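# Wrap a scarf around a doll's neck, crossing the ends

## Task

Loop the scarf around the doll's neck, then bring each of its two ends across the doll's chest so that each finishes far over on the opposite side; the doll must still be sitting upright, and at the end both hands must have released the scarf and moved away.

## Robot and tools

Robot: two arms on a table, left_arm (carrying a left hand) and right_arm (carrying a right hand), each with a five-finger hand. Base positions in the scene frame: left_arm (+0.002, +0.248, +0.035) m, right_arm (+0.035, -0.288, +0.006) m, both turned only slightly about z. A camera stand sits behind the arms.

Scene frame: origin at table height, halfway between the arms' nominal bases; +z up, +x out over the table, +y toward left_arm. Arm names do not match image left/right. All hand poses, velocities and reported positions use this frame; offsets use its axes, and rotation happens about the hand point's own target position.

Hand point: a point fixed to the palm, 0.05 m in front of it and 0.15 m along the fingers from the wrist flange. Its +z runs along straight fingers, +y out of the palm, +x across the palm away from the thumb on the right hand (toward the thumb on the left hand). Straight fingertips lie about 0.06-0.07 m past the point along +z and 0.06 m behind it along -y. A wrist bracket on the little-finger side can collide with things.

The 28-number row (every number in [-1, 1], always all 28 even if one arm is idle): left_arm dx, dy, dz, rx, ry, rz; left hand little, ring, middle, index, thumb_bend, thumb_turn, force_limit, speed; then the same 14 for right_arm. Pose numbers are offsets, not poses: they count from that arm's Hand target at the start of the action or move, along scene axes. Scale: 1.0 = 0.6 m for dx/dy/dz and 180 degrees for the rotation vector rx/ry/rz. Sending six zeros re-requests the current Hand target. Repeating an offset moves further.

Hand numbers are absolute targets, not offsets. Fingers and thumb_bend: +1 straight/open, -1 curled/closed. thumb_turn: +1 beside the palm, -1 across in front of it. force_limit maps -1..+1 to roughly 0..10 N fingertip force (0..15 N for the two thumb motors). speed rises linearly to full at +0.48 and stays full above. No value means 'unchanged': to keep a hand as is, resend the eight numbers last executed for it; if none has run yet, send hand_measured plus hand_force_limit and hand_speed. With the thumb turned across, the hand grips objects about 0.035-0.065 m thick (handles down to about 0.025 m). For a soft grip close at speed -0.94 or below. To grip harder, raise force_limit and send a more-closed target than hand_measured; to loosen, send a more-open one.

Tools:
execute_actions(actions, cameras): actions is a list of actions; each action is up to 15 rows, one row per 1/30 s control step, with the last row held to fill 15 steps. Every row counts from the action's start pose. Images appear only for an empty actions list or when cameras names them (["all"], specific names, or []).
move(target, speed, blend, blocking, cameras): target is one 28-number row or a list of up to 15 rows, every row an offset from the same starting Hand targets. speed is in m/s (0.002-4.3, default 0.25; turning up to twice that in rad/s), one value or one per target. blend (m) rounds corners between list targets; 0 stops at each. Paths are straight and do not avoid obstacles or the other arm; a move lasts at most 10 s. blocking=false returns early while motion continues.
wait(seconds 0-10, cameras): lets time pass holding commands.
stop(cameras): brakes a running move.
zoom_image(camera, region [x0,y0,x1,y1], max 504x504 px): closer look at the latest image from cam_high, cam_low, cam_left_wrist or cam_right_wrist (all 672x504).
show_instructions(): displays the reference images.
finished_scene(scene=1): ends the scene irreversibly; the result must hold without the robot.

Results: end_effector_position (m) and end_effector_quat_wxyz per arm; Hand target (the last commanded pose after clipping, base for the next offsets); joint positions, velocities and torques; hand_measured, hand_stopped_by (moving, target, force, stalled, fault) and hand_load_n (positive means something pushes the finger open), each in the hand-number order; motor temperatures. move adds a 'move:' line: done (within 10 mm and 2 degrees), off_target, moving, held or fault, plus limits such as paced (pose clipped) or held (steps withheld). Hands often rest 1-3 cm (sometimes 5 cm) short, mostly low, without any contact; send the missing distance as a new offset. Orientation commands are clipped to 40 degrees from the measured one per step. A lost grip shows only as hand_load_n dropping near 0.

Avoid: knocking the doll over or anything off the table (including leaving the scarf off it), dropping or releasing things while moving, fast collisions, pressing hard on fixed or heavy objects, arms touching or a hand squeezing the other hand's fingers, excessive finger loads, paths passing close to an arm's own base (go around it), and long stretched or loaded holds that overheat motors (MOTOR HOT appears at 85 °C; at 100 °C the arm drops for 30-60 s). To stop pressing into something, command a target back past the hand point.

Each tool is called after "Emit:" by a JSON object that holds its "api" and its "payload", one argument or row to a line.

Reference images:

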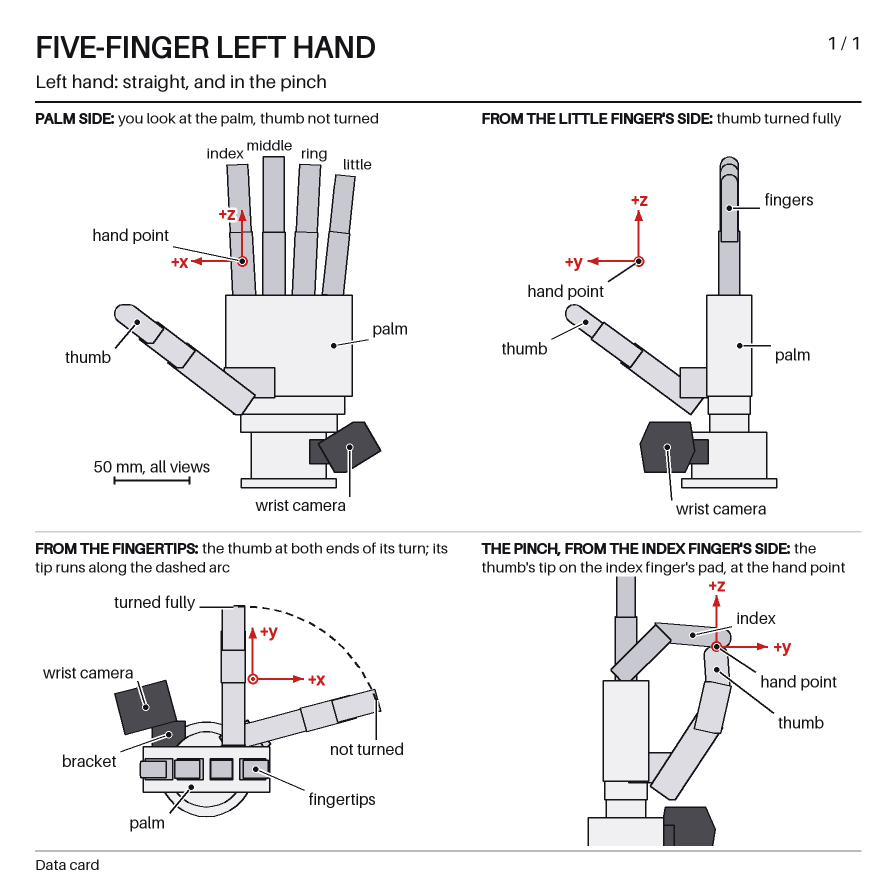

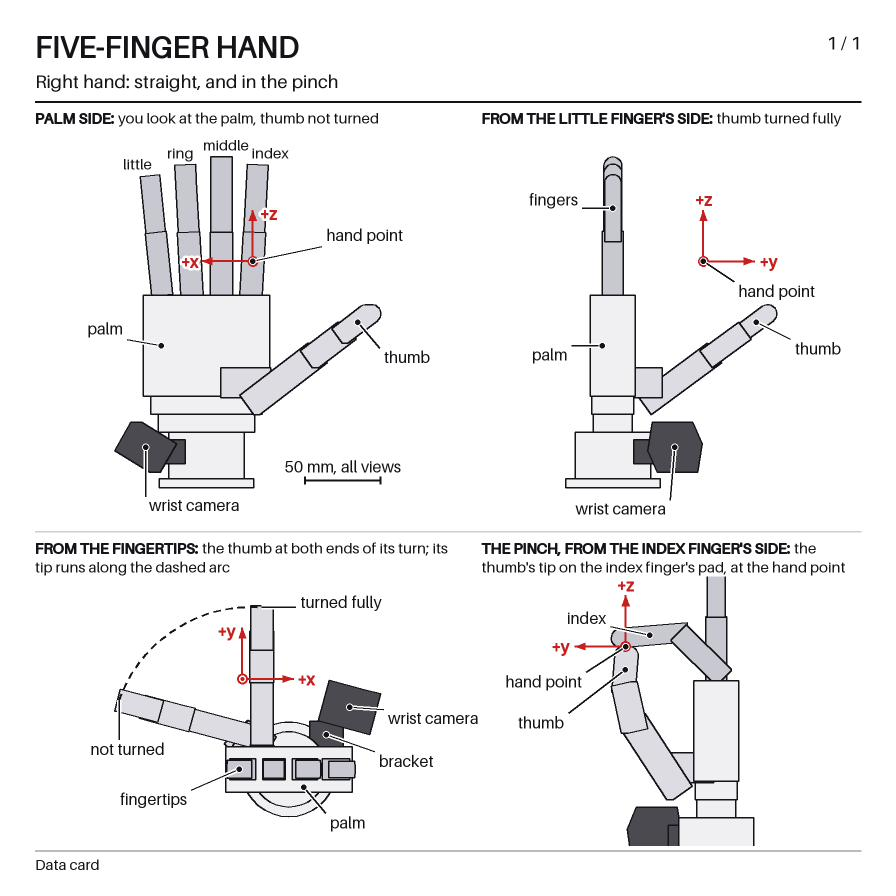

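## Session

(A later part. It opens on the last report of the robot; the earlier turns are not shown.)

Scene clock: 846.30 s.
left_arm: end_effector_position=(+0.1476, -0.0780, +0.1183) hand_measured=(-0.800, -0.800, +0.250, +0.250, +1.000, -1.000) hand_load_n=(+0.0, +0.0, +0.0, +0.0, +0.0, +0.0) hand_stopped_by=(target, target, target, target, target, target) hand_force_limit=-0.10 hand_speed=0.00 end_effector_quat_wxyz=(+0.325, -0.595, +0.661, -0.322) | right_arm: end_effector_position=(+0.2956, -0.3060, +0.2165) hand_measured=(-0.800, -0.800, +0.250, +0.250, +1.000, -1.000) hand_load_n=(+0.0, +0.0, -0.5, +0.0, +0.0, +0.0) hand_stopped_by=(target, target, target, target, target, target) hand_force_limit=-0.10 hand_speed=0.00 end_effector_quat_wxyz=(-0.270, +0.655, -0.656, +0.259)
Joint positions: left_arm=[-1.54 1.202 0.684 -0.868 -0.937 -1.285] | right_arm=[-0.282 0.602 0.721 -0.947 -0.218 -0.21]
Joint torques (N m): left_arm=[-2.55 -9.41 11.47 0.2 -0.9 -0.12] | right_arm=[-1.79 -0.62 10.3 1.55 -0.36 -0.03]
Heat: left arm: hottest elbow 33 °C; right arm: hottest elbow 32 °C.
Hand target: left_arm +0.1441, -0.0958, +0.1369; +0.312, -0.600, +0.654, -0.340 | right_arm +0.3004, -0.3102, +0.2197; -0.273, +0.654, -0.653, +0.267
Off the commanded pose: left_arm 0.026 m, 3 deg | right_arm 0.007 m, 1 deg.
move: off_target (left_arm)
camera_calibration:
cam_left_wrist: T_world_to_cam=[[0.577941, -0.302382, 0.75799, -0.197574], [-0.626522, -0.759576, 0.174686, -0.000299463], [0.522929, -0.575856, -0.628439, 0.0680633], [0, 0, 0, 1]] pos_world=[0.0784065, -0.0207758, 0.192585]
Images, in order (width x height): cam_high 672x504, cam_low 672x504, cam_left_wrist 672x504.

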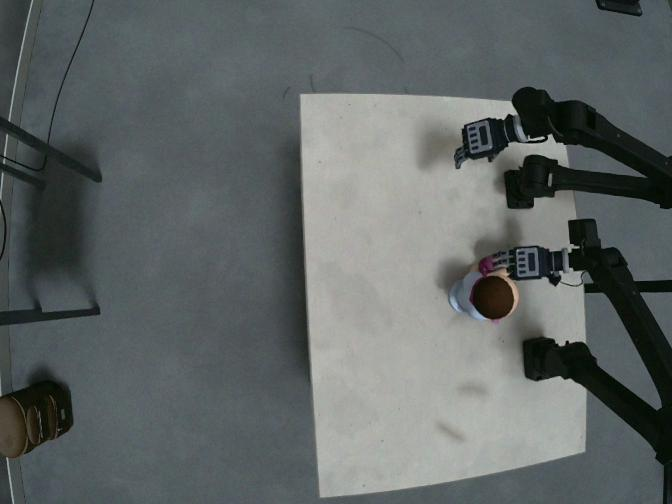

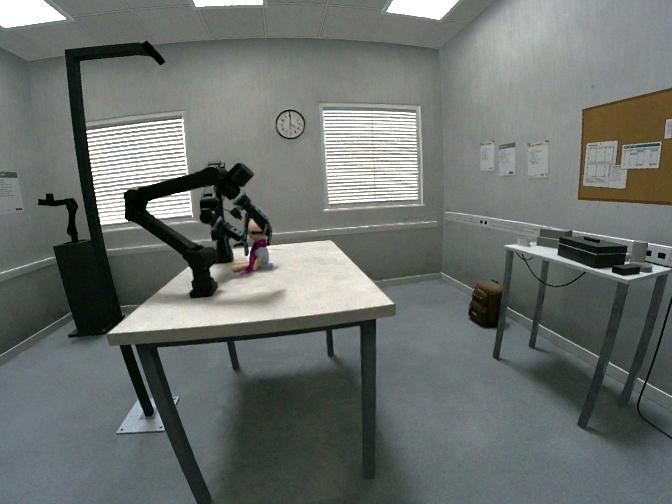

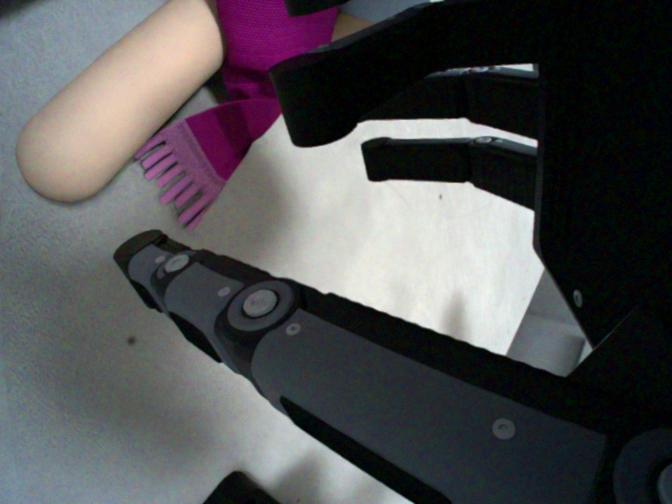

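Emit:
{"api": "move", "payload": {
  "target": [
    [-0.04,0.093,0.105,0.0048,0.0275,-0.0278,-0.8,-0.8,0.25,0.25,1.0,-1,-0.1,0.0,0,0,0,0,0,0,-0.8,-0.8,0.25,0.25,1.0,-1,-0.1,0.0],
    [-0.057,0.277,0.138,0.0097,0.055,-0.0556,-0.8,-0.8,0.25,0.25,1.0,-1,-0.1,0.0,0,0,0,0,0,0,-0.8,-0.8,0.25,0.25,1.0,-1,-0.1,0.0],
    [0.035,0.41,0.155,0.0217,0.0817,-0.111,-0.8,-0.8,0.25,0.25,1.0,-1,-0.1,0.0,0,0,0,0,0,0,-0.8,-0.8,0.25,0.25,1.0,-1,-0.1,0.0],
    [0.193,0.577,0.172,0.0097,0.055,-0.0556,-0.8,-0.8,0.25,0.25,1.0,-1,-0.1,0.0,0,0,0,0,0,0,-0.8,-0.8,0.25,0.25,1.0,-1,-0.1,0.0],
    [0.26,0.71,0.138,0.0024,0.0556,0.0278,-0.8,-0.8,0.25,0.25,1.0,-1,-0.1,0.0,0,0,0,0,0,0,-0.8,-0.8,0.25,0.25,1.0,-1,-0.1,0.0]
  ],
  "speed": 0.15,
  "blend": 0.03,
  "cameras": ["cam_high","cam_low","cam_right_wrist","cam_left_wrist"]
}}

Emit:
{"api": "zoom_image", "payload": {
  "camera": "cam_high",
  "region": [430, 240, 540, 350]
}}

Emit:
{"api": "zoom_image", "payload": {
  "camera": "cam_low",
  "region": [190, 180, 310, 290]
}}

Scene clock: 862.50 s.
left_arm: end_effector_position=(+0.2837, +0.3171, +0.1975) hand_measured=(-0.800, -0.800, +0.250, +0.250, +1.000, -1.000) hand_load_n=(+0.0, +0.0, +0.0, +0.0, +0.0, +0.0) hand_stopped_by=(target, target, target, target, target, target) hand_force_limit=-0.10 hand_speed=0.00 end_effector_quat_wxyz=(-0.246, +0.653, -0.665, +0.265) | right_arm: end_effector_position=(+0.2956, -0.3060, +0.2165) hand_measured=(-0.800, -0.800, +0.250, +0.250, +1.000, -1.000) hand_load_n=(+0.0, +0.0, +0.0, +0.0, +0.0, +0.0) hand_stopped_by=(target, target, target, target, target, target) hand_force_limit=-0.10 hand_speed=0.00 end_effector_quat_wxyz=(-0.270, +0.655, -0.656, +0.259)
Joint positions: left_arm=[0.438 0.77 0.669 -0.805 0.355 0.39] | right_arm=[-0.282 0.602 0.721 -0.947 -0.218 -0.21]
Joint torques (N m): left_arm=[-1.32 -4.19 13.98 2.37 0.07 -0.18] | right_arm=[-1.79 -0.62 10.3 1.55 -0.36 -0.03]
Heat: left arm: hottest elbow 35 °C; right arm: hottest elbow 32 °C.
Hand target: left_arm +0.3001, +0.3302, +0.2199; -0.270, +0.654, -0.653, +0.270 | right_arm +0.3004, -0.3102, +0.2197; -0.273, +0.654, -0.653, +0.267
Off the commanded pose: left_arm 0.030 m, 3 deg | right_arm 0.007 m, 1 deg.
move: off_target (left_arm)
camera_calibration:
cam_left_wrist: T_world_to_cam=[[0.741156, -0.227416, 0.63164, -0.261894], [-0.527884, -0.778708, 0.339045, 0.316824], [0.414759, -0.584718, -0.697194, 0.321316], [0, 0, 0, 1]] pos_world=[0.228082, 0.375033, 0.282025]
cam_right_wrist: T_world_to_cam=[[-0.734436, -0.166018, -0.658059, 0.310764], [-0.51655, 0.765655, 0.383339, 0.286041], [0.440205, 0.621459, -0.648081, 0.314451], [0, 0, 0, 1]] pos_world=[0.237568, -0.362834, 0.298639]

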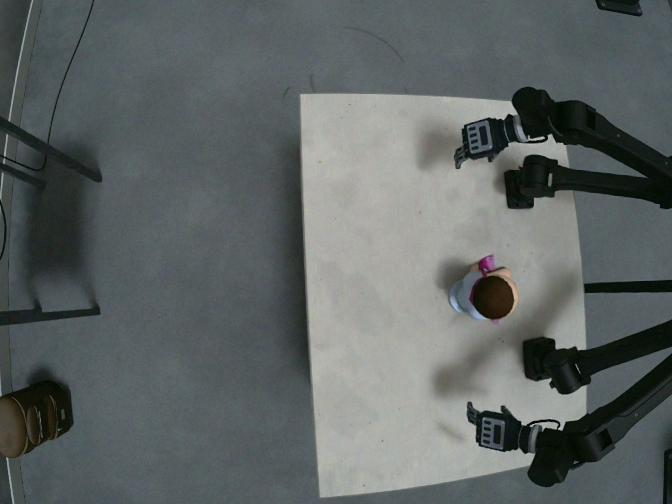

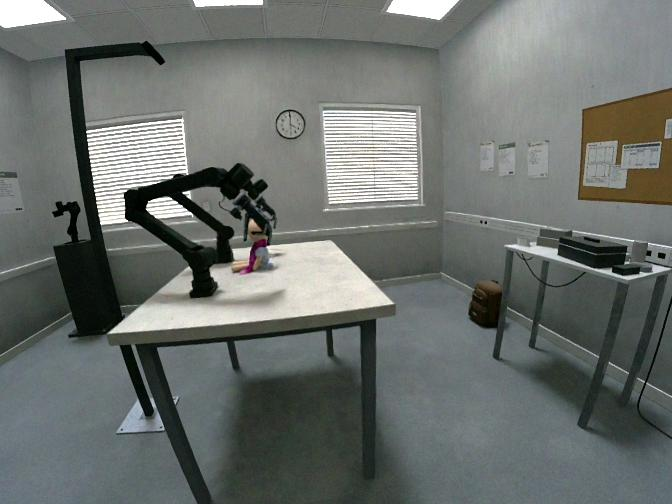

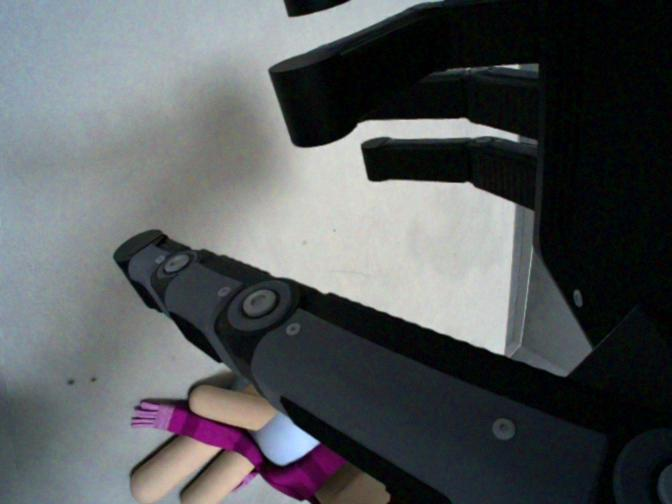

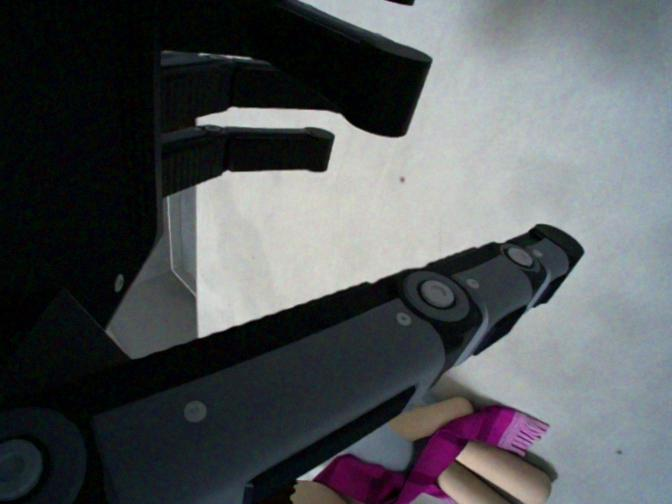

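Scaled by 4.582 from the camera's 672x504 image, which has a finer 960x720 frame.

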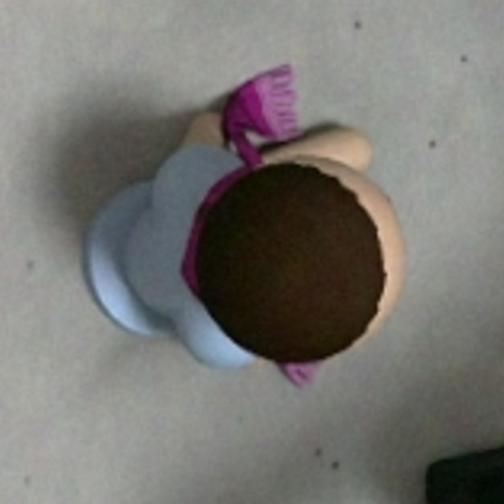

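Scaled by 4.200 from the camera's 672x504 image, which has a finer 960x720 frame.

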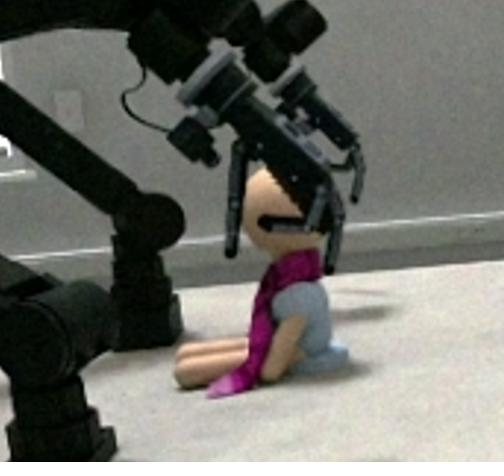

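Emit:
{"api": "zoom_image", "payload": {
  "camera": "cam_left_wrist",
  "region": [100, 350, 400, 504]
}}

Emit:
{"api": "zoom_image", "payload": {
  "camera": "cam_right_wrist",
  "region": [280, 370, 600, 504]
}}

Scaled by 1.680 from the camera's 672x504 image, which has a finer 960x720 frame.

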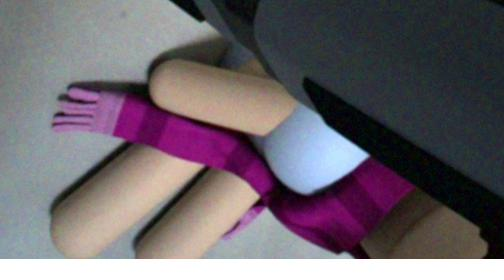

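Scaled by 1.575 from the camera's 672x504 image, which has a finer 960x720 frame.

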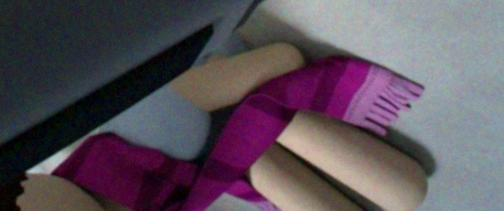

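Emit:
{"api": "finished_scene", "payload": {

}}

The scene is finished: the task was done.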